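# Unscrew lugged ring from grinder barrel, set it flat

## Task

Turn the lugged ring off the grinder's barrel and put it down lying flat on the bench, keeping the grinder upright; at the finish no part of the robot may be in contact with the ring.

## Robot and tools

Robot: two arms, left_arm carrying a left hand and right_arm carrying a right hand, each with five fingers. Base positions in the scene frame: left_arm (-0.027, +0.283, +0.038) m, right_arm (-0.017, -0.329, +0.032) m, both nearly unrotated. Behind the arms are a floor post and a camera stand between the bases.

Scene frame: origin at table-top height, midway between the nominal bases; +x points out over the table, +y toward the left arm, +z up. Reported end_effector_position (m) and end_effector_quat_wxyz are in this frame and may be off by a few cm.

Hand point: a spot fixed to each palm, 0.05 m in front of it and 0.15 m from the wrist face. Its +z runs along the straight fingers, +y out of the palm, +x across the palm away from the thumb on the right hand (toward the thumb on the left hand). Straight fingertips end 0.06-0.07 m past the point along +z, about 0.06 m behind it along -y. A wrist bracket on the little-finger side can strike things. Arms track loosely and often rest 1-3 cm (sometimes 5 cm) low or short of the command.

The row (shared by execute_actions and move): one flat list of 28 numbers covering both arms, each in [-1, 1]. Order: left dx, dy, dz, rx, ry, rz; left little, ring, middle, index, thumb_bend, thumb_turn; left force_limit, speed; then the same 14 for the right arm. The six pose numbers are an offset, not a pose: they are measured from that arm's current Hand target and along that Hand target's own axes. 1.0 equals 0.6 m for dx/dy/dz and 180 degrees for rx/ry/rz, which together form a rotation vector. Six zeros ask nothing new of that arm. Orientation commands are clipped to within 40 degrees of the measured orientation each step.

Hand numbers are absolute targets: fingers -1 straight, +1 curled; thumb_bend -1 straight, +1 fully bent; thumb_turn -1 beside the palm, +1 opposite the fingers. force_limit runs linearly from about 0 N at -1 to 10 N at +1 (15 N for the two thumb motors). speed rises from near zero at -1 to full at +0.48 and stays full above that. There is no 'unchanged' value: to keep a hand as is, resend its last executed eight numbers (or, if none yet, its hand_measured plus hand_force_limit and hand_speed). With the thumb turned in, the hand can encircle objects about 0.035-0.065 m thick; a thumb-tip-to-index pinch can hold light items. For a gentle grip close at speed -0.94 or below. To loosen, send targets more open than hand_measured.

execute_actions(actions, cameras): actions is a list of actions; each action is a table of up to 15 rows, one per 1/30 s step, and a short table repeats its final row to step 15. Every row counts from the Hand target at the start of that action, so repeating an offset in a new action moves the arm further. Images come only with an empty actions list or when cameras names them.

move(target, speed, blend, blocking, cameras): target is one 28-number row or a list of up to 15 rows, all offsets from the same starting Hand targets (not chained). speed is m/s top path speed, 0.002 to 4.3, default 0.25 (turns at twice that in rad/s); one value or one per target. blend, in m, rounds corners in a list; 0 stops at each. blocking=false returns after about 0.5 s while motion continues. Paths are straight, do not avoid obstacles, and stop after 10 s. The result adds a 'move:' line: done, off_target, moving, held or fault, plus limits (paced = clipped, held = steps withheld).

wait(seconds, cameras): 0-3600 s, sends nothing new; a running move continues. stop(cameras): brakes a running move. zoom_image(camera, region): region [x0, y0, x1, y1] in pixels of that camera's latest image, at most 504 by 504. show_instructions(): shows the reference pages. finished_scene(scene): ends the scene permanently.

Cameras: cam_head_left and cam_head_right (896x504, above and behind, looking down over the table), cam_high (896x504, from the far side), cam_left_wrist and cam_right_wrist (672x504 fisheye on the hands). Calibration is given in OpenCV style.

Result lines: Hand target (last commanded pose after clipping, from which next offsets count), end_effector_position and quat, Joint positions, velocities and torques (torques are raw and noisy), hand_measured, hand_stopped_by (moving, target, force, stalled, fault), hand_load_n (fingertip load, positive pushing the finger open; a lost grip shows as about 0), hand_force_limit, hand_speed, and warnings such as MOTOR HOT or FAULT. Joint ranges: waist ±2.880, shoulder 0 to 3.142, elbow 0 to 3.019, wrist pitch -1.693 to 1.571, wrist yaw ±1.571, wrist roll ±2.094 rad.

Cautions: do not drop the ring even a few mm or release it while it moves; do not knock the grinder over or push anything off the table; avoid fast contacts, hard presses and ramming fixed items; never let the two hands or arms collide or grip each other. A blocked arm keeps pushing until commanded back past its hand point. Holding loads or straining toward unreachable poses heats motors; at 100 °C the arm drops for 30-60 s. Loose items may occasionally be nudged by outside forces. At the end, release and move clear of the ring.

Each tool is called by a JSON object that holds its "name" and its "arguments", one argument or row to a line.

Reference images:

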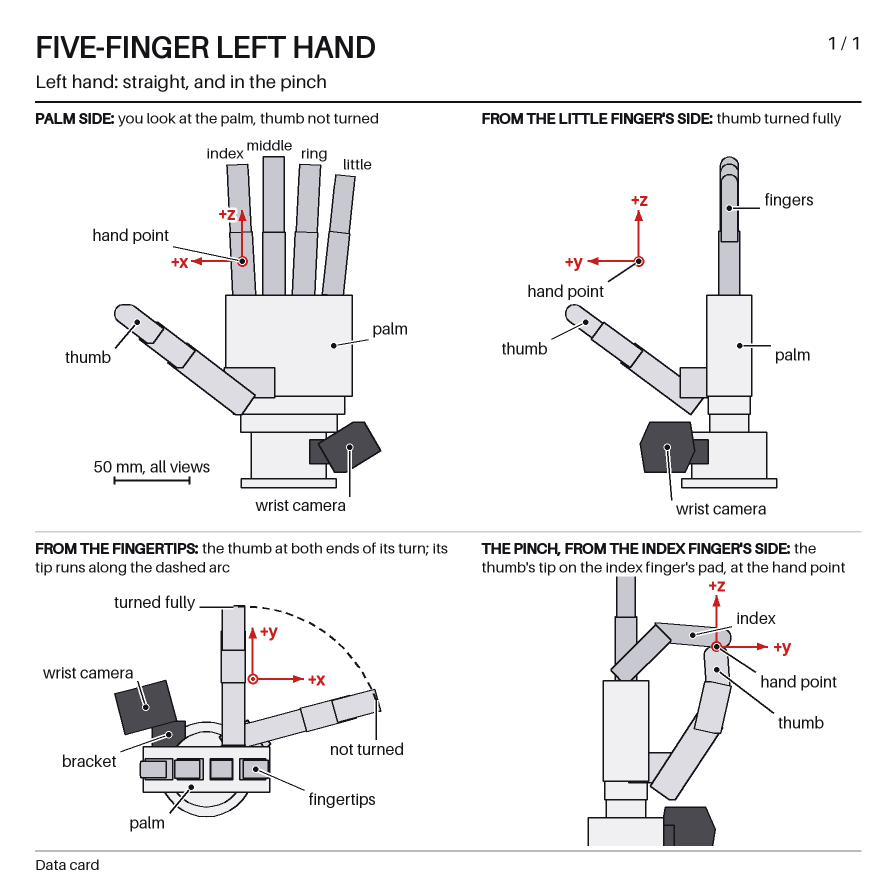

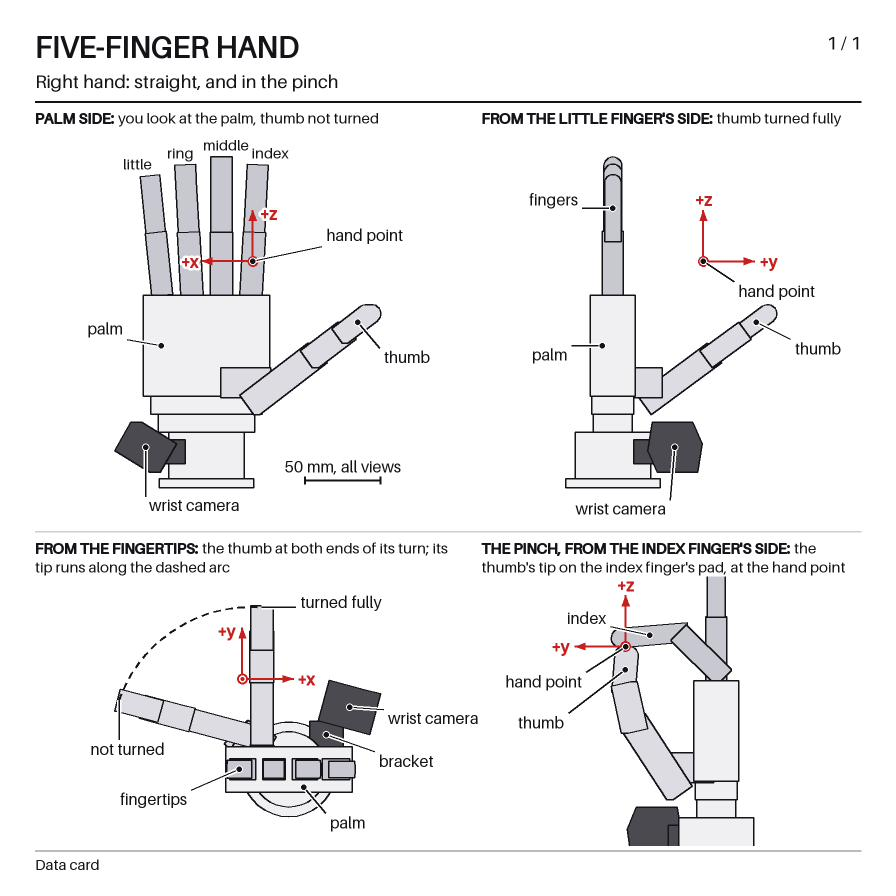

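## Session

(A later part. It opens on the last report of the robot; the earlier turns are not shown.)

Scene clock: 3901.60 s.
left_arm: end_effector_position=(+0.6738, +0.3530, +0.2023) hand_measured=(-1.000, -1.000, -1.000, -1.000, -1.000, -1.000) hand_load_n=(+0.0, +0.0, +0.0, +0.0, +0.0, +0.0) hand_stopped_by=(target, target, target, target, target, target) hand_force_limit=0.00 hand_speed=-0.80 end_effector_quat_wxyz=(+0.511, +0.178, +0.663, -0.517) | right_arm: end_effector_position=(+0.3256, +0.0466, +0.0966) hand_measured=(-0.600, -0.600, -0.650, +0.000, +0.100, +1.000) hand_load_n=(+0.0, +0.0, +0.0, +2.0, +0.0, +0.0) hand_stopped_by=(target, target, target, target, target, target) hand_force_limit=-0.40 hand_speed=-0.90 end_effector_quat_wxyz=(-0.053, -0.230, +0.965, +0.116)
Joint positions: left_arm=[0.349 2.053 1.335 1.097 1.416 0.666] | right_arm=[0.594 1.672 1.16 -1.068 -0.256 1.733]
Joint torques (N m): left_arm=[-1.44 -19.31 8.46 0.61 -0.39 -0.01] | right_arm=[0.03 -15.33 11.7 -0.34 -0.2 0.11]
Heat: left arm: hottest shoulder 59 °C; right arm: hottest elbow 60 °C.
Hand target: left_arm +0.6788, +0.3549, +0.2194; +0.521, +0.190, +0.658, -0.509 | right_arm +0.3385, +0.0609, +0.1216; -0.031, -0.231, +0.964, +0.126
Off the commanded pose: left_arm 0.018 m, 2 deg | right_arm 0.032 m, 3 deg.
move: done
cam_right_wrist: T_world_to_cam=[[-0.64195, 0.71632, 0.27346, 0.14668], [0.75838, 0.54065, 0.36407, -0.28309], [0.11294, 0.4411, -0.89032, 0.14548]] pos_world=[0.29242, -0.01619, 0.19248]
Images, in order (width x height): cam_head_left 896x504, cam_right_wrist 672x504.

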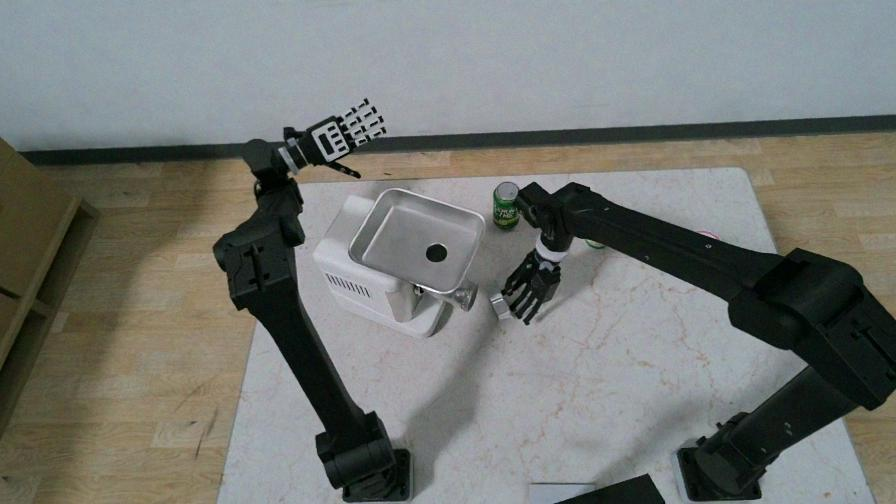

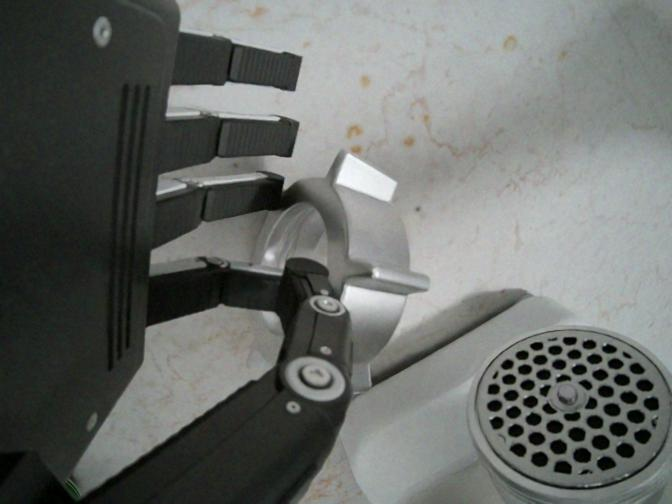

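{"name": "move", "arguments": {
  "target": [
    [0,0,0,0,0,0,-1,-1,-1,-1,-1,-1,0,-0.8,0,0,0,0,0,0,-0.6,-0.6,-0.65,0.0,-0.12,1,-0.4,-0.7],
    [0,0,0,0,0,0,-1,-1,-1,-1,-1,-1,0,-0.8,0,0,0,0,0,0,-0.6,-0.6,-0.65,0.2,-0.12,1,-0.4,-0.85]
  ],
  "speed": 0.03,
  "cameras": ["cam_right_wrist","cam_head_left"]
}}

{"name": "zoom_image", "arguments": {
  "camera": "cam_right_wrist",
  "region": [240, 100, 540, 400]
}}

{"name": "zoom_image", "arguments": {
  "camera": "cam_head_left",
  "region": [460, 240, 540, 320]
}}

Scene clock: 3910.30 s.
left_arm: end_effector_position=(+0.6738, +0.3530, +0.2023) hand_measured=(-1.000, -1.000, -1.000, -1.000, -1.000, -1.000) hand_load_n=(+0.5, +0.0, +0.0, +0.0, +0.0, +0.0) hand_stopped_by=(target, target, target, target, target, target) hand_force_limit=0.00 hand_speed=-0.80 end_effector_quat_wxyz=(+0.511, +0.178, +0.663, -0.517) | right_arm: end_effector_position=(+0.3256, +0.0466, +0.0966) hand_measured=(-0.600, -0.600, -0.650, +0.066, -0.120, +1.000) hand_load_n=(+0.0, +0.0, +0.0, +2.0, +0.0, +0.0) hand_stopped_by=(target, target, target, force, target, target) hand_force_limit=-0.40 hand_speed=-0.85 end_effector_quat_wxyz=(-0.053, -0.230, +0.965, +0.116)
Joint positions: left_arm=[0.349 2.053 1.335 1.097 1.416 0.666] | right_arm=[0.594 1.672 1.16 -1.068 -0.256 1.733]
Joint torques (N m): left_arm=[-1.32 -19.14 8.42 0.75 -0.43 0] | right_arm=[0.03 -15.21 11.59 -0.34 -0.21 0.11]
Heat: left arm: hottest shoulder 59 °C; right arm: hottest elbow 61 °C.
Hand target: left_arm +0.6788, +0.3549, +0.2194; +0.521, +0.190, +0.658, -0.509 | right_arm +0.3385, +0.0610, +0.1216; -0.031, -0.231, +0.964, +0.127
Off the commanded pose: left_arm 0.018 m, 2 deg | right_arm 0.032 m, 3 deg.
move: done; target 2's new numbers were sent with right_arm's hand 0.032 m and 3 deg from that target
cam_right_wrist: T_world_to_cam=[[-0.64195, 0.71632, 0.27346, 0.14668], [0.75838, 0.54065, 0.36407, -0.28309], [0.11294, 0.4411, -0.89032, 0.14548]] pos_world=[0.29242, -0.01619, 0.19248]
Images, in order (width x height): cam_head_left 896x504, cam_right_wrist 672x504.

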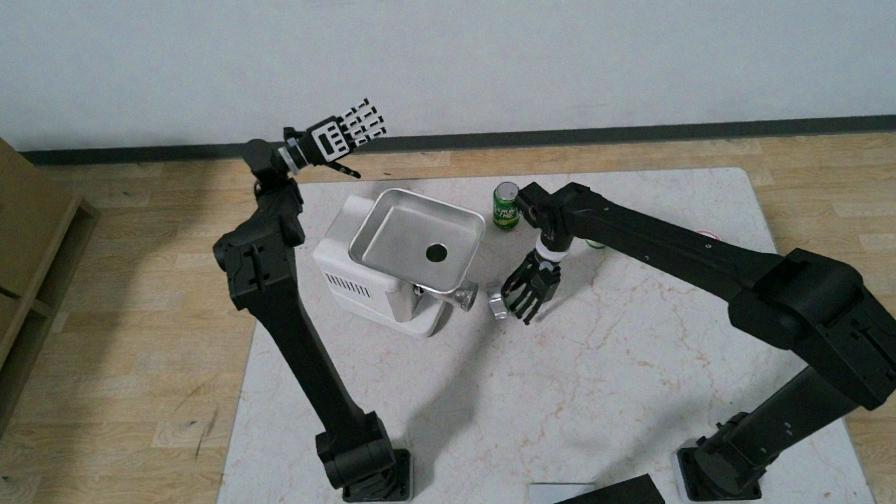

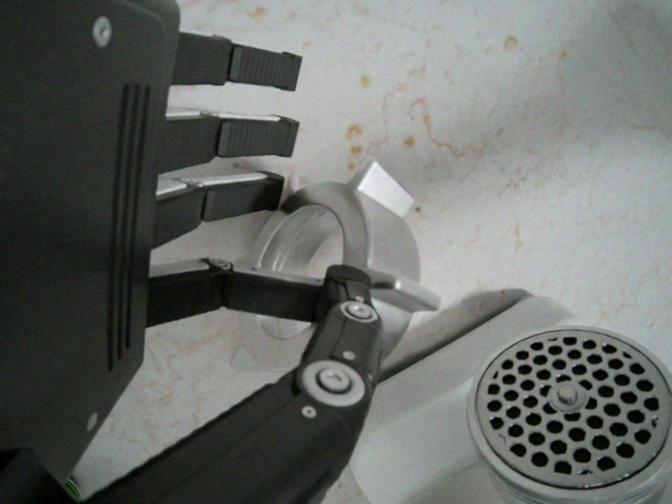

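Scaled by 1.680 from the camera's image (finer frame: 960x720).

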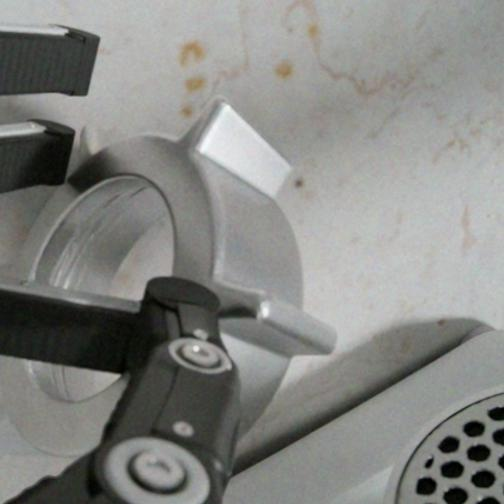

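Scaled by 6.300 from the camera's image (finer frame: 1280x720).

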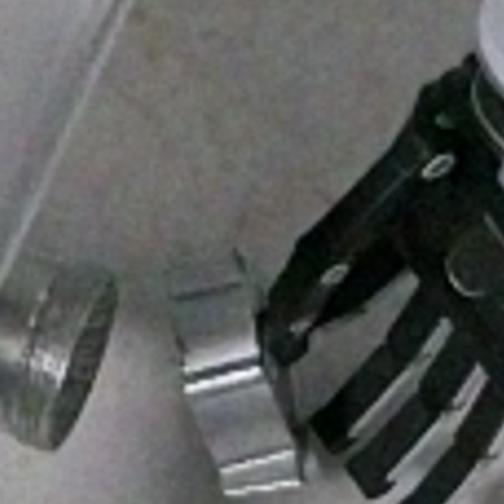

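{"name": "move", "arguments": {
  "target": [
    [0,0,0,0,0,0,-1,-1,-1,-1,-1,-1,0,-0.8,0,0,0,0,0,0,-0.6,-0.6,-0.65,0.066,-0.65,1,-0.4,-0.5],
    [0,0,0,0,0,0,-1,-1,-1,-1,-1,-1,0,-0.8,0,0,0,0,0,0,-0.6,-0.6,-0.65,-0.15,-0.65,1,-0.4,-0.8]
  ],
  "speed": 0.03,
  "cameras": ["cam_right_wrist","cam_head_left"]
}}

{"name": "zoom_image", "arguments": {
  "camera": "cam_right_wrist",
  "region": [240, 100, 540, 400]
}}

{"name": "zoom_image", "arguments": {
  "camera": "cam_head_left",
  "region": [460, 240, 540, 320]
}}

Scene clock: 3941.60 s.
left_arm: end_effector_position=(+0.6738, +0.3530, +0.2023) hand_measured=(-1.000, -1.000, -1.000, -1.000, -1.000, -1.000) hand_load_n=(+0.0, -0.5, +0.0, +0.0, +0.0, +0.0) hand_stopped_by=(target, target, target, target, target, target) hand_force_limit=0.00 hand_speed=-0.80 end_effector_quat_wxyz=(+0.511, +0.178, +0.663, -0.517) | right_arm: end_effector_position=(+0.3268, +0.0476, +0.0979) hand_measured=(-0.600, -0.600, -0.650, -0.150, -0.650, +1.000) hand_load_n=(+0.0, +0.0, +0.0, +0.5, +0.0, +0.0) hand_stopped_by=(target, target, target, target, target, target) hand_force_limit=-0.40 hand_speed=-0.80 end_effector_quat_wxyz=(-0.052, -0.230, +0.965, +0.117)
Joint positions: left_arm=[0.349 2.053 1.335 1.097 1.416 0.666] | right_arm=[0.594 1.672 1.164 -1.068 -0.256 1.733]
Joint torques (N m): left_arm=[-1.44 -19.14 8.66 0.72 -0.44 0.02] | right_arm=[-0.21 -15.33 11.37 -0.35 -0.21 0.11]
Heat: left arm: hottest shoulder 59 °C; right arm: hottest elbow 62 °C.
Hand target: left_arm +0.6788, +0.3549, +0.2194; +0.521, +0.190, +0.658, -0.509 | right_arm +0.3384, +0.0609, +0.1216; -0.031, -0.231, +0.964, +0.127
Off the commanded pose: left_arm 0.018 m, 2 deg | right_arm 0.030 m, 3 deg.
move: done; target 2's new numbers were sent with right_arm's hand 0.032 m and 3 deg from that target
cam_right_wrist: T_world_to_cam=[[-0.64271, 0.71565, 0.27344, 0.14667], [0.75739, 0.53985, 0.36731, -0.28502], [0.11525, 0.44318, -0.88899, 0.14509]] pos_world=[0.29341, -0.0154, 0.19357]
Images, in order (width x height): cam_head_left 896x504, cam_right_wrist 672x504.

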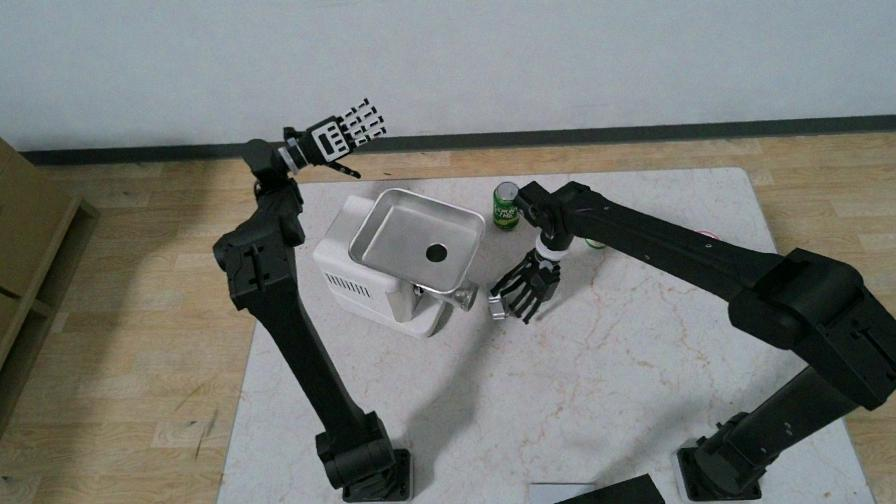

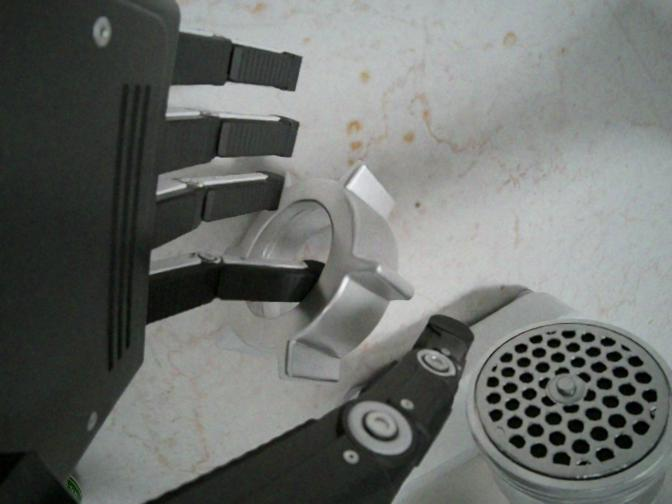

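Scaled by 1.680 from the camera's image (finer frame: 960x720).

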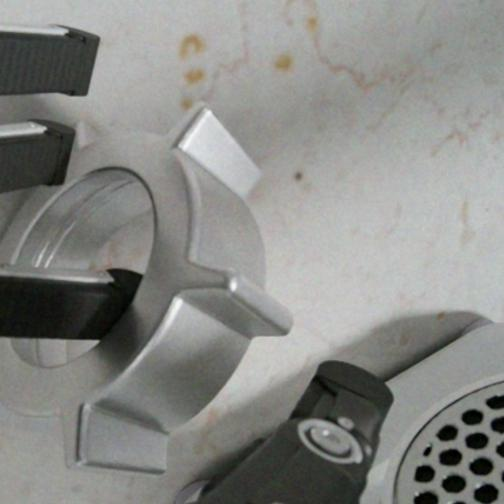

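Scaled by 6.300 from the camera's image (finer frame: 1280x720).

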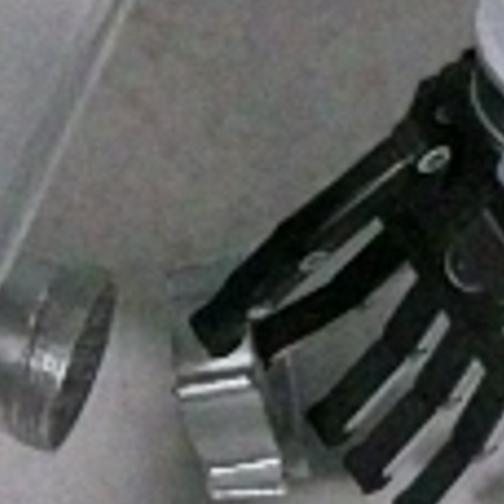

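{"name": "move", "arguments": {
  "target": [
    [0,0,0,0,0,0,-1,-1,-1,-1,-1,-1,0,-0.8,0,-0.047,-0.0125,0,0,0,-0.6,-0.6,-0.65,-0.15,-0.65,1,-0.4,-0.8]
  ],
  "speed": 0.03,
  "cameras": ["cam_right_wrist","cam_head_left"]
}}

{"name": "zoom_image", "arguments": {
  "camera": "cam_right_wrist",
  "region": [240, 100, 540, 400]
}}

{"name": "zoom_image", "arguments": {
  "camera": "cam_head_left",
  "region": [460, 240, 540, 320]
}}

Scene clock: 4004.70 s.
left_arm: end_effector_position=(+0.6738, +0.3530, +0.2023) hand_measured=(-1.000, -1.000, -1.000, -1.000, -1.000, -1.000) hand_load_n=(+0.0, +0.0, +0.0, +0.0, +0.0, +0.0) hand_stopped_by=(target, target, target, target, target, target) hand_force_limit=0.00 hand_speed=-0.80 end_effector_quat_wxyz=(+0.511, +0.178, +0.663, -0.517) | right_arm: end_effector_position=(+0.3374, +0.0308, +0.0978) hand_measured=(-0.600, -0.600, -0.650, -0.150, -0.650, +1.000) hand_load_n=(+0.0, +0.0, +0.5, +1.0, +0.0, +0.0) hand_stopped_by=(target, target, target, target, target, target) hand_force_limit=-0.40 hand_speed=-0.80 end_effector_quat_wxyz=(-0.053, -0.226, +0.966, +0.117)
Joint positions: left_arm=[0.349 2.053 1.335 1.097 1.416 0.666] | right_arm=[0.552 1.672 1.164 -1.081 -0.256 1.698]
Joint torques (N m): left_arm=[-0.85 -18.78 8.5 0.69 -0.43 0] | right_arm=[-1.55 -15.62 10.76 -0.38 -0.23 -0.12]
Heat: left arm: hottest shoulder 59 °C; right arm: hottest elbow 57 °C.
Hand target: left_arm +0.6788, +0.3549, +0.2194; +0.521, +0.190, +0.658, -0.509 | right_arm +0.3517, +0.0350, +0.1216; -0.031, -0.231, +0.964, +0.127
Off the commanded pose: left_arm 0.018 m, 2 deg | right_arm 0.028 m, 3 deg.
move: off_target (right_arm)
cam_right_wrist: T_world_to_cam=[[-0.63561, 0.72161, 0.27437, 0.16283], [0.76333, 0.53426, 0.36318, -0.28532], [0.11549, 0.44027, -0.89041, 0.15132]] pos_world=[0.30381, -0.03169, 0.19368]
Images, in order (width x height): cam_head_left 896x504, cam_right_wrist 672x504.

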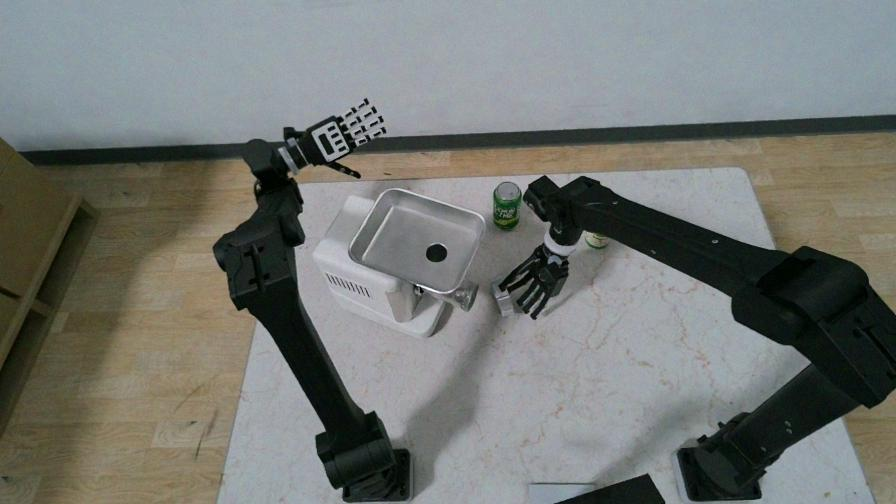

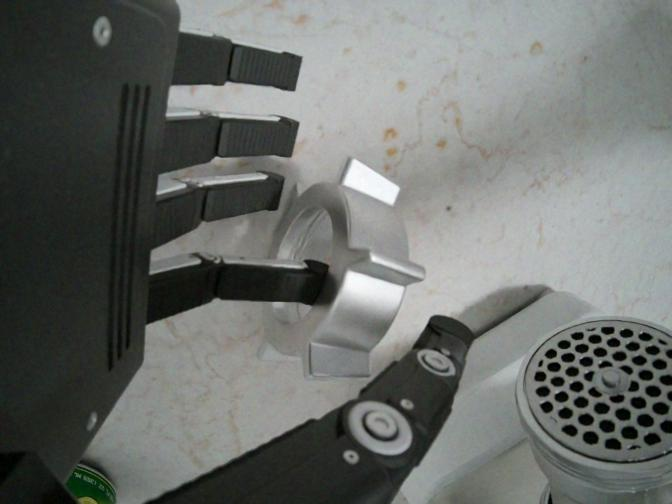

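Scaled by 1.680 from the camera's image (finer frame: 960x720).

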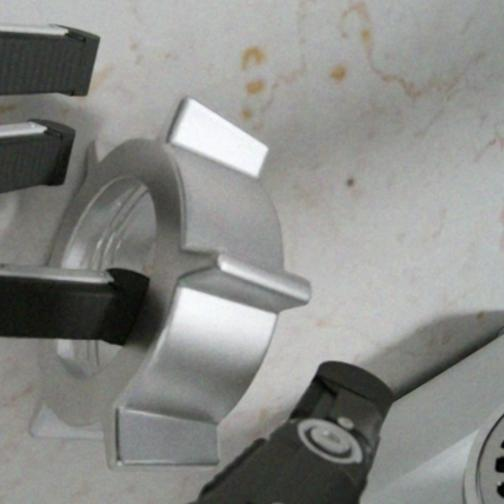

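Scaled by 6.300 from the camera's image (finer frame: 1280x720).

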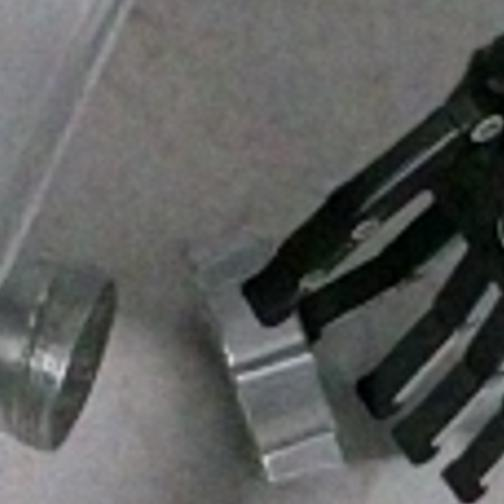

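{"name": "move", "arguments": {
  "target": [
    [0,0,0,0,0,0,-1,-1,-1,-1,-1,-1,0,-0.8,0.03,-0.063,-0.017,0,0,0,-0.6,-0.6,-0.65,-0.15,-0.65,1,-0.4,-0.8]
  ],
  "speed": 0.03,
  "cameras": ["cam_right_wrist","cam_head_left"]
}}

{"name": "zoom_image", "arguments": {
  "camera": "cam_right_wrist",
  "region": [240, 100, 540, 400]
}}

{"name": "zoom_image", "arguments": {
  "camera": "cam_head_left",
  "region": [460, 240, 560, 340]
}}

Scene clock: 4067.37 s.
left_arm: end_effector_position=(+0.6738, +0.3530, +0.2023) hand_measured=(-1.000, -1.000, -1.000, -1.000, -1.000, -1.000) hand_load_n=(+0.0, +0.0, +0.0, +0.0, +0.0, +0.0) hand_stopped_by=(target, target, target, target, target, target) hand_force_limit=0.00 hand_speed=-0.80 end_effector_quat_wxyz=(+0.511, +0.178, +0.663, -0.517) | right_arm: end_effector_position=(+0.3519, -0.0037, +0.1113) hand_measured=(-0.600, -0.600, -0.650, -0.150, -0.650, +1.000) hand_load_n=(+0.0, +0.0, +0.0, +0.0, +0.0, +0.0) hand_stopped_by=(target, target, target, target, target, target) hand_force_limit=-0.40 hand_speed=-0.80 end_effector_quat_wxyz=(-0.038, -0.228, +0.965, +0.124)
Joint positions: left_arm=[0.349 2.053 1.335 1.097 1.416 0.666] | right_arm=[0.469 1.628 1.142 -1.092 -0.259 1.611]
Joint torques (N m): left_arm=[-1.61 -18.55 8.38 0.64 -0.4 -0.01] | right_arm=[-1.49 -15.21 8.06 -0.36 -0.2 -0.14]
Heat: left arm: hottest shoulder 59 °C; right arm: hottest elbow 57 °C.
Hand target: left_arm +0.6788, +0.3549, +0.2194; +0.521, +0.190, +0.658, -0.509 | right_arm +0.3533, -0.0080, +0.1215; -0.031, -0.231, +0.964, +0.126
Off the commanded pose: left_arm 0.018 m, 2 deg | right_arm 0.011 m, 1 deg.
move: off_target (right_arm)
cam_right_wrist: T_world_to_cam=[[-0.64405, 0.71504, 0.27189, 0.19643], [0.75221, 0.52726, 0.39518, -0.28249], [0.13921, 0.45904, -0.87744, 0.16717]] pos_world=[0.31573, -0.06825, 0.20491]
Images, in order (width x height): cam_head_left 896x504, cam_right_wrist 672x504.

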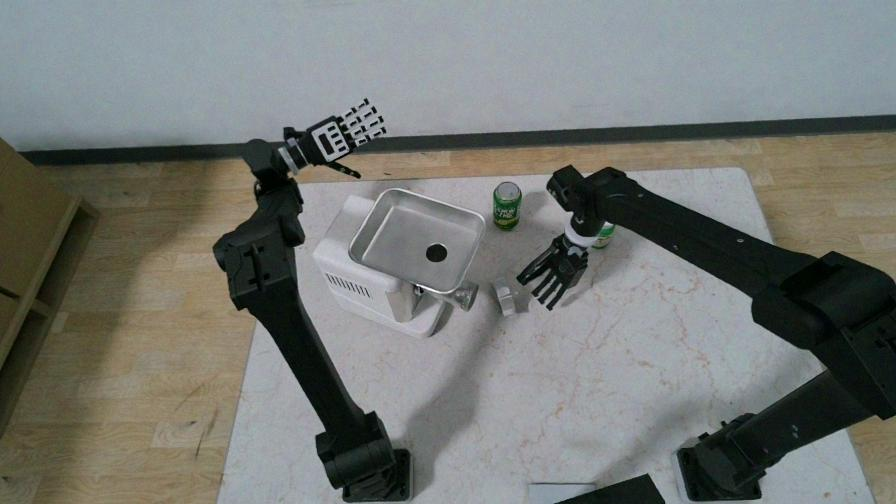

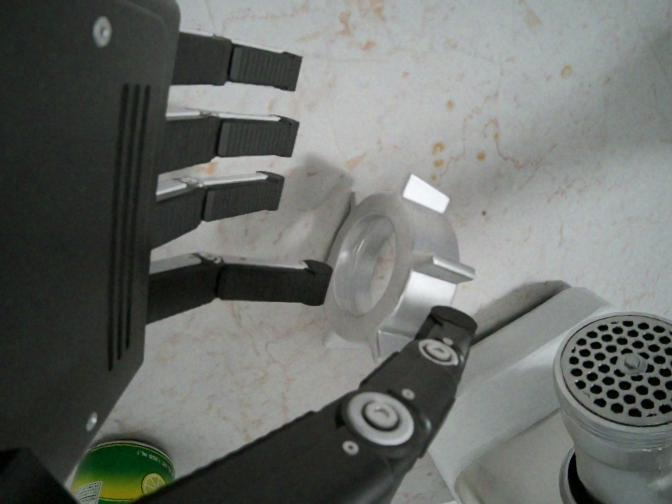

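Scaled by 1.680 from the camera's image (finer frame: 960x720).

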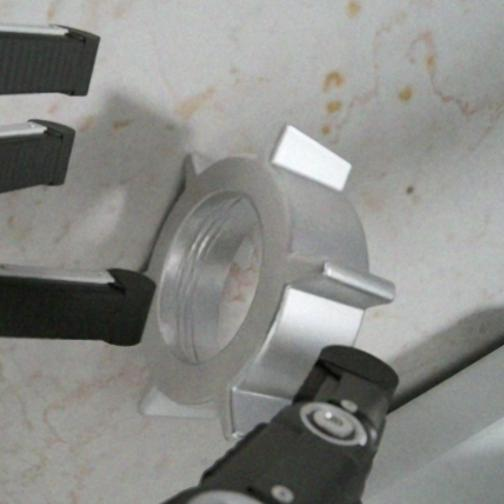

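Scaled by 5.040 from the camera's image (finer frame: 1280x720).

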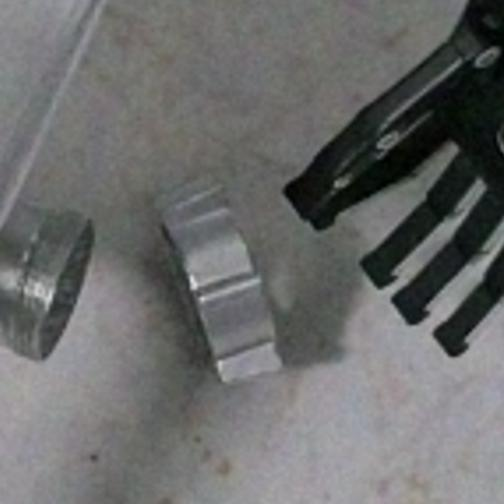

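{"name": "move", "arguments": {
  "target": [
    [0,0,0,0,0,0,-1,-1,-1,-1,-1,-1,0,-0.8,0,-0.03,0,0,0,0,-0.6,-0.6,-0.65,-0.15,-0.65,1,-0.4,-0.8],
    [0,0,0,0,0,0,-1,-1,-1,-1,-1,-1,0,-0.8,0,-0.03,0,0.139,0,0,-0.6,-0.6,-0.65,-0.15,-0.65,1,-0.4,-0.8]
  ],
  "speed": 0.08,
  "cameras": ["cam_right_wrist","cam_head_left"]
}}

{"name": "zoom_image", "arguments": {
  "camera": "cam_right_wrist",
  "region": [240, 60, 540, 360]
}}

Scene clock: 4089.50 s.
left_arm: end_effector_position=(+0.6738, +0.3530, +0.2023) hand_measured=(-1.000, -1.000, -1.000, -1.000, -1.000, -1.000) hand_load_n=(+0.0, +0.0, +0.0, +0.0, +0.0, +0.0) hand_stopped_by=(target, target, target, target, target, target) hand_force_limit=0.00 hand_speed=-0.80 end_effector_quat_wxyz=(+0.511, +0.178, +0.663, -0.517) | right_arm: end_effector_position=(+0.3501, -0.0368, +0.0967) hand_measured=(-0.600, -0.600, -0.650, -0.150, -0.650, +1.000) hand_load_n=(+0.0, +0.0, +0.0, +0.0, +0.0, +0.0) hand_stopped_by=(target, target, target, target, target, target) hand_force_limit=-0.40 hand_speed=-0.80 end_effector_quat_wxyz=(-0.001, -0.236, +0.967, -0.092)
Joint positions: left_arm=[0.349 2.053 1.335 1.097 1.416 0.666] | right_arm=[0.592 1.61 1.165 -1.198 0.17 1.726]
Joint torques (N m): left_arm=[-1.67 -19.37 8.66 0.69 -0.42 -0.04] | right_arm=[0.38 -14.15 11.41 -0.51 0.26 0.16]
Heat: left arm: hottest shoulder 59 °C; right arm: hottest elbow 57 °C.
Hand target: left_arm +0.6788, +0.3549, +0.2194; +0.521, +0.190, +0.658, -0.509 | right_arm +0.3613, -0.0236, +0.1169; +0.020, -0.233, +0.969, -0.085
Off the commanded pose: left_arm 0.018 m, 2 deg | right_arm 0.027 m, 3 deg.
move: off_target (right_arm)
cam_right_wrist: T_world_to_cam=[[-0.67169, 0.72769, -0.13889, 0.27283], [0.67994, 0.67999, 0.2744, -0.21544], [0.29412, 0.08987, -0.95153, 0.10915]] pos_world=[0.29764, -0.06185, 0.20087]
Images, in order (width x height): cam_head_left 896x504, cam_right_wrist 672x504.

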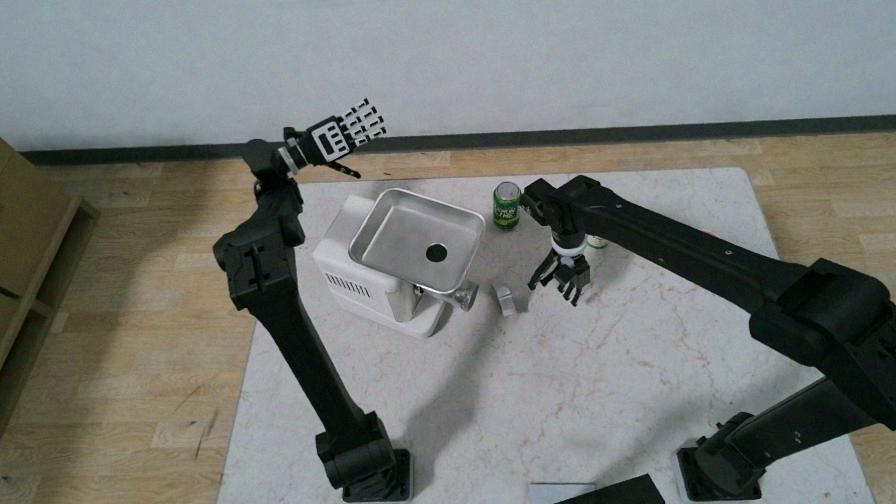

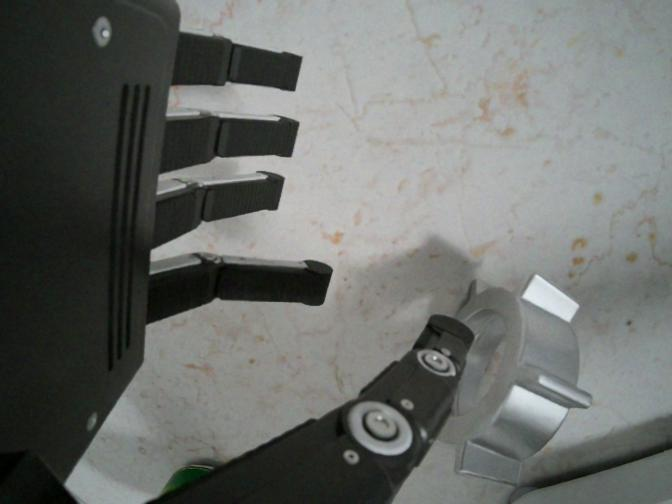

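Scaled by 1.680 from the camera's image (finer frame: 960x720).

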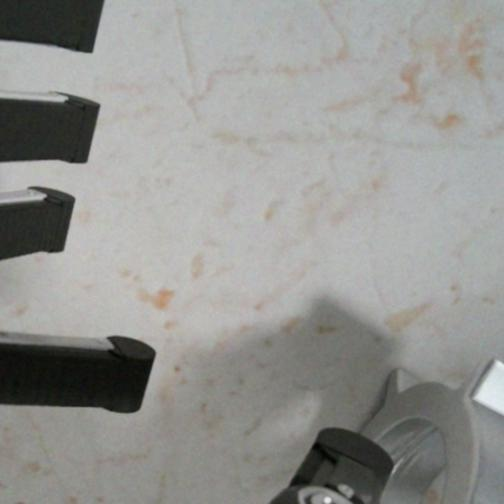

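{"name": "move", "arguments": {
  "target": [
    [0,0,0,0,0,0,-1,-1,-1,-1,-1,-1,0,-0.8,0,0,0,-0.139,0,0.0,-0.8,-0.8,-0.8,-0.15,-0.8,1,-0.4,-0.5]
  ],
  "speed": 0.08
}}

Scene clock: 4132.13 s.
left_arm: end_effector_position=(+0.6738, +0.3530, +0.2023) hand_measured=(-1.000, -1.000, -1.000, -1.000, -1.000, -1.000) hand_load_n=(+0.0, +0.0, +0.0, +0.0, -0.5, +0.0) hand_stopped_by=(target, target, target, target, target, target) hand_force_limit=0.00 hand_speed=-0.80 end_effector_quat_wxyz=(+0.511, +0.178, +0.663, -0.517) | right_arm: end_effector_position=(+0.3556, -0.0215, +0.1174) hand_measured=(-0.800, -0.800, -0.800, -0.150, -0.800, +1.000) hand_load_n=(+0.0, +0.0, +0.0, +0.0, +0.0, +0.0) hand_stopped_by=(target, target, target, target, target, target) hand_force_limit=-0.40 hand_speed=-0.50 end_effector_quat_wxyz=(-0.038, -0.228, +0.965, +0.124)
Joint positions: left_arm=[0.349 2.053 1.335 1.097 1.416 0.666] | right_arm=[0.429 1.61 1.138 -1.116 -0.259 1.57]
Joint torques (N m): left_arm=[-0.85 -19.25 8.65 0.57 -0.44 -0.05] | right_arm=[-1.73 -12.75 8.09 0.54 -0.2 -0.11]
Heat: left arm: hottest elbow 60 °C; right arm: hottest elbow 60 °C.
Hand target: left_arm +0.6788, +0.3549, +0.2194; +0.521, +0.190, +0.658, -0.509 | right_arm +0.3613, -0.0235, +0.1170; -0.031, -0.231, +0.964, +0.126
Off the commanded pose: left_arm 0.018 m, 2 deg | right_arm 0.006 m, 1 deg.
move: done

{"name": "move", "arguments": {
  "target": [
    [0,0,0,0,0,0,-1,-1,-1,-1,-1,-1,0,-0.8,-0.003,0.035,0.0435,0,0,0.03,-0.8,-0.8,-0.8,-0.15,-0.8,1,-0.4,-0.5]
  ],
  "speed": 0.06,
  "cameras": ["cam_right_wrist"]
}}

{"name": "zoom_image", "arguments": {
  "camera": "cam_right_wrist",
  "region": [240, 100, 540, 400]
}}

Scene clock: 4140.07 s.
left_arm: end_effector_position=(+0.6738, +0.3530, +0.2023) hand_measured=(-1.000, -1.000, -1.000, -1.000, -1.000, -1.000) hand_load_n=(+0.0, -0.5, +0.0, +0.0, +0.0, +0.0) hand_stopped_by=(target, target, target, target, target, target) hand_force_limit=0.00 hand_speed=-0.80 end_effector_quat_wxyz=(+0.511, +0.178, +0.663, -0.517) | right_arm: end_effector_position=(+0.3498, -0.0046, +0.0998) hand_measured=(-0.800, -0.800, -0.800, -0.150, -0.800, +1.000) hand_load_n=(+0.0, +0.0, +0.0, +0.0, +0.0, +0.0) hand_stopped_by=(target, target, target, target, target, target) hand_force_limit=-0.40 hand_speed=-0.50 end_effector_quat_wxyz=(-0.039, -0.187, +0.974, +0.124)
Joint positions: left_arm=[0.349 2.053 1.335 1.097 1.416 0.666] | right_arm=[0.475 1.619 1.099 -1.045 -0.26 1.704]
Joint torques (N m): left_arm=[-1.73 -19.84 8.57 0.51 -0.34 0.01] | right_arm=[0.32 -12.34 7.94 0.58 -0.16 0.16]
Heat: left arm: hottest elbow 60 °C; right arm: hottest elbow 59 °C.
Hand target: left_arm +0.6788, +0.3549, +0.2194; +0.521, +0.190, +0.658, -0.509 | right_arm +0.3505, +0.0014, +0.0972; -0.037, -0.186, +0.974, +0.125
Off the commanded pose: left_arm 0.018 m, 2 deg | right_arm 0.007 m, 0 deg.
move: done
cam_right_wrist: T_world_to_cam=[[-0.57958, 0.76707, 0.27514, 0.17615], [0.79772, 0.46504, 0.3839, -0.29103], [0.16653, 0.44198, -0.88143, 0.14859]] pos_world=[0.30951, -0.06546, 0.19423]

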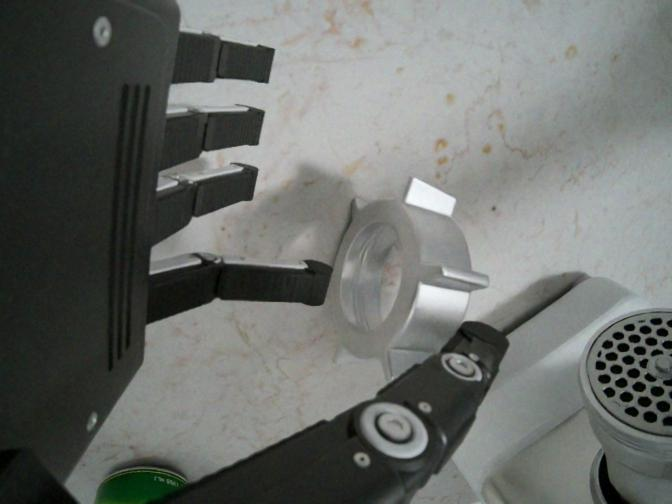

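Scaled by 1.680 from the camera's image (finer frame: 960x720).

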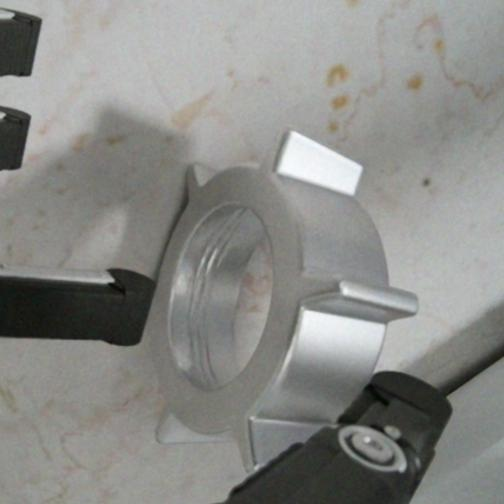

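{"name": "move", "arguments": {
  "target": [
    [0,0,0,0,0,0,-1,-1,-1,-1,-1,-1,0,-0.8,-0.0025,0.0425,0.0217,0,0,0,-0.8,-0.8,-0.8,-0.15,-0.75,1,-0.4,-0.5]
  ],
  "speed": 0.05,
  "cameras": ["cam_right_wrist"]
}}

{"name": "zoom_image", "arguments": {
  "camera": "cam_right_wrist",
  "region": [240, 100, 540, 400]
}}

Scene clock: 4163.33 s.
left_arm: end_effector_position=(+0.6738, +0.3530, +0.2023) hand_measured=(-1.000, -1.000, -1.000, -1.000, -1.000, -1.000) hand_load_n=(+0.0, +0.0, +0.0, +0.0, +0.0, +0.0) hand_stopped_by=(target, target, target, target, target, target) hand_force_limit=0.00 hand_speed=-0.80 end_effector_quat_wxyz=(+0.511, +0.178, +0.663, -0.517) | right_arm: end_effector_position=(+0.3383, +0.0205, +0.0917) hand_measured=(-0.800, -0.800, -0.800, -0.150, -0.750, +1.000) hand_load_n=(+0.0, +0.0, +0.0, +0.0, +0.0, +0.0) hand_stopped_by=(target, target, target, target, target, target) hand_force_limit=-0.40 hand_speed=-0.50 end_effector_quat_wxyz=(-0.042, -0.187, +0.974, +0.123)
Joint positions: left_arm=[0.349 2.053 1.335 1.097 1.416 0.666] | right_arm=[0.537 1.638 1.099 -1.016 -0.26 1.767]
Joint torques (N m): left_arm=[-1.08 -19.55 8.57 0.76 -0.45 0.03] | right_arm=[0.21 -12.51 8.44 0.59 -0.13 0.14]
Heat: left arm: hottest elbow 60 °C; right arm: hottest elbow 58 °C.
Hand target: left_arm +0.6788, +0.3549, +0.2194; +0.521, +0.190, +0.658, -0.509 | right_arm +0.3415, +0.0279, +0.0911; -0.037, -0.185, +0.974, +0.125
Off the commanded pose: left_arm 0.018 m, 2 deg | right_arm 0.008 m, 1 deg.
move: done
cam_right_wrist: T_world_to_cam=[[-0.57824, 0.76767, 0.27627, 0.15199], [0.7997, 0.46623, 0.3783, -0.29062], [0.16161, 0.43968, -0.88349, 0.13412]] pos_world=[0.29862, -0.04015, 0.18644]

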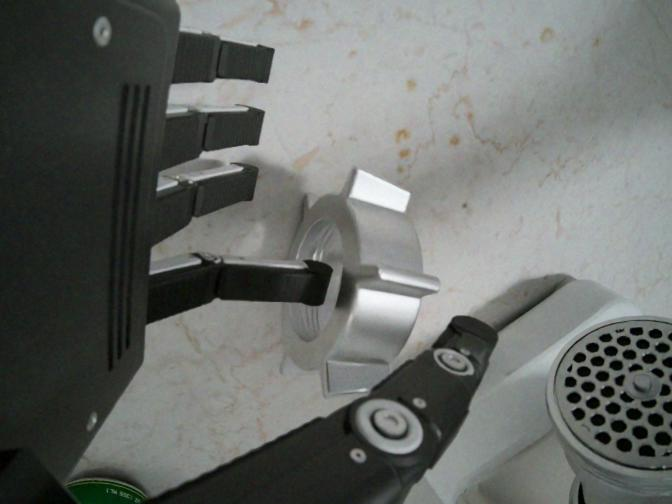

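Scaled by 1.680 from the camera's image (finer frame: 960x720).

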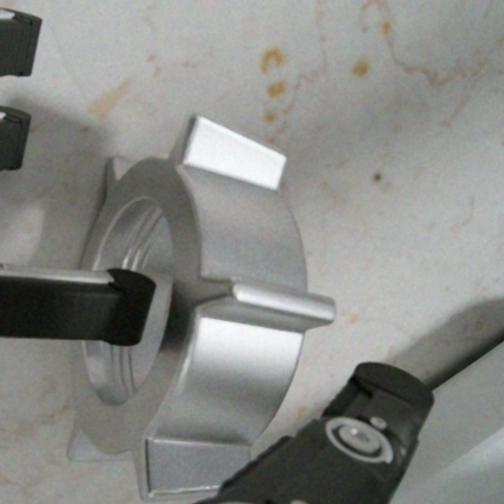

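{"name": "move", "arguments": {
  "target": [
    [0,0,0,0,0,0,-1,-1,-1,-1,-1,-1,0,-0.8,-0.0045,0.0255,0.0063,0,0,0,-0.8,-0.8,-0.8,-0.15,-0.7,1,-0.4,-0.5]
  ],
  "speed": 0.03,
  "cameras": ["cam_right_wrist"]
}}

{"name": "zoom_image", "arguments": {
  "camera": "cam_right_wrist",
  "region": [240, 100, 540, 400]
}}

Scene clock: 4176.47 s.
left_arm: end_effector_position=(+0.6738, +0.3530, +0.2023) hand_measured=(-1.000, -1.000, -1.000, -1.000, -1.000, -1.000) hand_load_n=(+0.0, +0.0, +0.0, -0.5, +0.0, +0.0) hand_stopped_by=(target, target, target, target, target, target) hand_force_limit=0.00 hand_speed=-0.80 end_effector_quat_wxyz=(+0.511, +0.178, +0.663, -0.517) | right_arm: end_effector_position=(+0.3292, +0.0319, +0.0863) hand_measured=(-0.800, -0.800, -0.800, -0.150, -0.700, +1.000) hand_load_n=(+0.0, +0.0, +0.0, +0.0, +0.0, +0.0) hand_stopped_by=(target, target, target, target, target, target) hand_force_limit=-0.40 hand_speed=-0.50 end_effector_quat_wxyz=(-0.049, -0.186, +0.974, +0.120)
Joint positions: left_arm=[0.349 2.053 1.335 1.097 1.416 0.666] | right_arm=[0.57 1.649 1.099 -1.011 -0.26 1.801]
Joint torques (N m): left_arm=[-0.97 -19.43 8.51 0.87 -0.35 -0.02] | right_arm=[0.21 -12.69 9.72 0.66 -0.1 0.13]
Heat: left arm: hottest shoulder 60 °C; right arm: hottest elbow 57 °C.
Hand target: left_arm +0.6788, +0.3549, +0.2194; +0.521, +0.190, +0.658, -0.509 | right_arm +0.3381, +0.0435, +0.0914; -0.037, -0.186, +0.974, +0.125
Off the commanded pose: left_arm 0.018 m, 2 deg | right_arm 0.015 m, 1 deg.
move: off_target (right_arm)
cam_right_wrist: T_world_to_cam=[[-0.57428, 0.7702, 0.27749, 0.13804], [0.80479, 0.46901, 0.36379, -0.28709], [0.15004, 0.43223, -0.88919, 0.13038]] pos_world=[0.29076, -0.02803, 0.18207]

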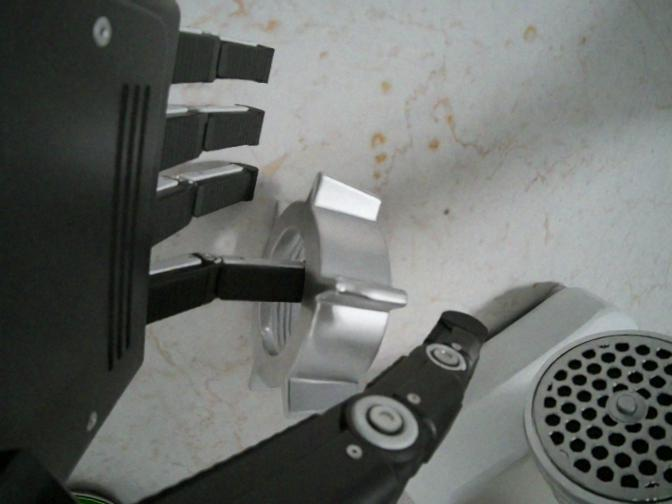

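Scaled by 1.680 from the camera's image (finer frame: 960x720).

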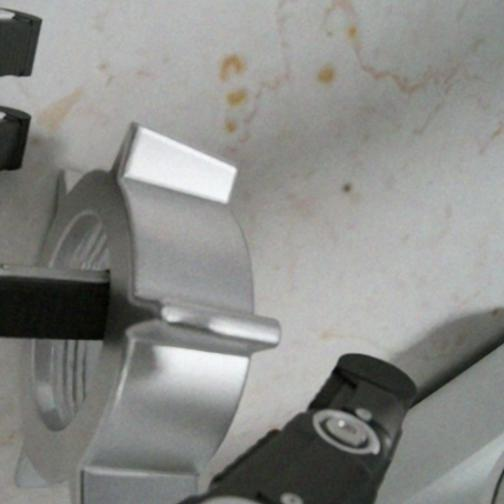

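{"name": "move", "arguments": {
  "target": [
    [0,0,0,0,0,0,-1,-1,-1,-1,-1,-1,0,-0.8,-0.0117,0.0148,-0.0343,0,0,0,-0.8,-0.8,-0.8,-0.15,-0.67,1,-0.4,-0.5]
  ],
  "speed": 0.03,
  "cameras": ["cam_right_wrist"]
}}

{"name": "zoom_image", "arguments": {
  "camera": "cam_right_wrist",
  "region": [240, 100, 540, 400]
}}

Scene clock: 4183.90 s.
left_arm: end_effector_position=(+0.6738, +0.3530, +0.2023) hand_measured=(-1.000, -1.000, -1.000, -1.000, -1.000, -1.000) hand_load_n=(+0.0, +0.0, +0.0, +0.0, +0.0, +0.0) hand_stopped_by=(target, target, target, target, target, target) hand_force_limit=0.00 hand_speed=-0.80 end_effector_quat_wxyz=(+0.511, +0.178, +0.663, -0.517) | right_arm: end_effector_position=(+0.3329, +0.0348, +0.0960) hand_measured=(-0.800, -0.800, -0.800, -0.150, -0.670, +1.000) hand_load_n=(+0.0, +0.0, +0.0, +1.0, +0.0, +0.0) hand_stopped_by=(target, target, target, target, target, target) hand_force_limit=-0.40 hand_speed=-0.50 end_effector_quat_wxyz=(-0.052, -0.184, +0.974, +0.118)
Joint positions: left_arm=[0.349 2.053 1.335 1.097 1.416 0.666] | right_arm=[0.571 1.649 1.13 -1.048 -0.259 1.806]
Joint torques (N m): left_arm=[-0.73 -19.37 8.36 0.55 -0.38 -0.02] | right_arm=[0.5 -13.68 11.64 -0.24 -0.15 0.14]
Heat: left arm: hottest shoulder 60 °C; right arm: hottest elbow 58 °C.
Hand target: left_arm +0.6788, +0.3549, +0.2194; +0.521, +0.190, +0.658, -0.509 | right_arm +0.3440, +0.0493, +0.1135; -0.037, -0.185, +0.974, +0.125
Off the commanded pose: left_arm 0.018 m, 2 deg | right_arm 0.025 m, 2 deg.
move: off_target (right_arm)
cam_right_wrist: T_world_to_cam=[[-0.57041, 0.7735, 0.27629, 0.13397], [0.80808, 0.46823, 0.35744, -0.29545], [0.14711, 0.42715, -0.89213, 0.13865]] pos_world=[0.29477, -0.02451, 0.19229]

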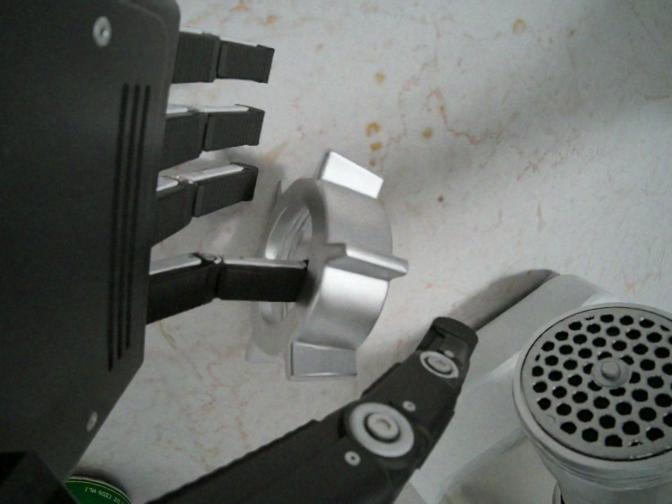

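Scaled by 1.680 from the camera's image (finer frame: 960x720).

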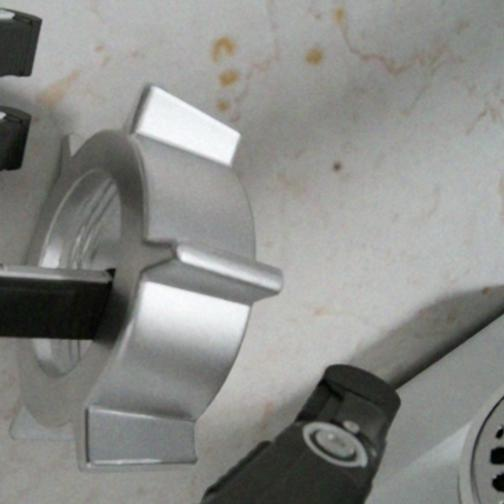

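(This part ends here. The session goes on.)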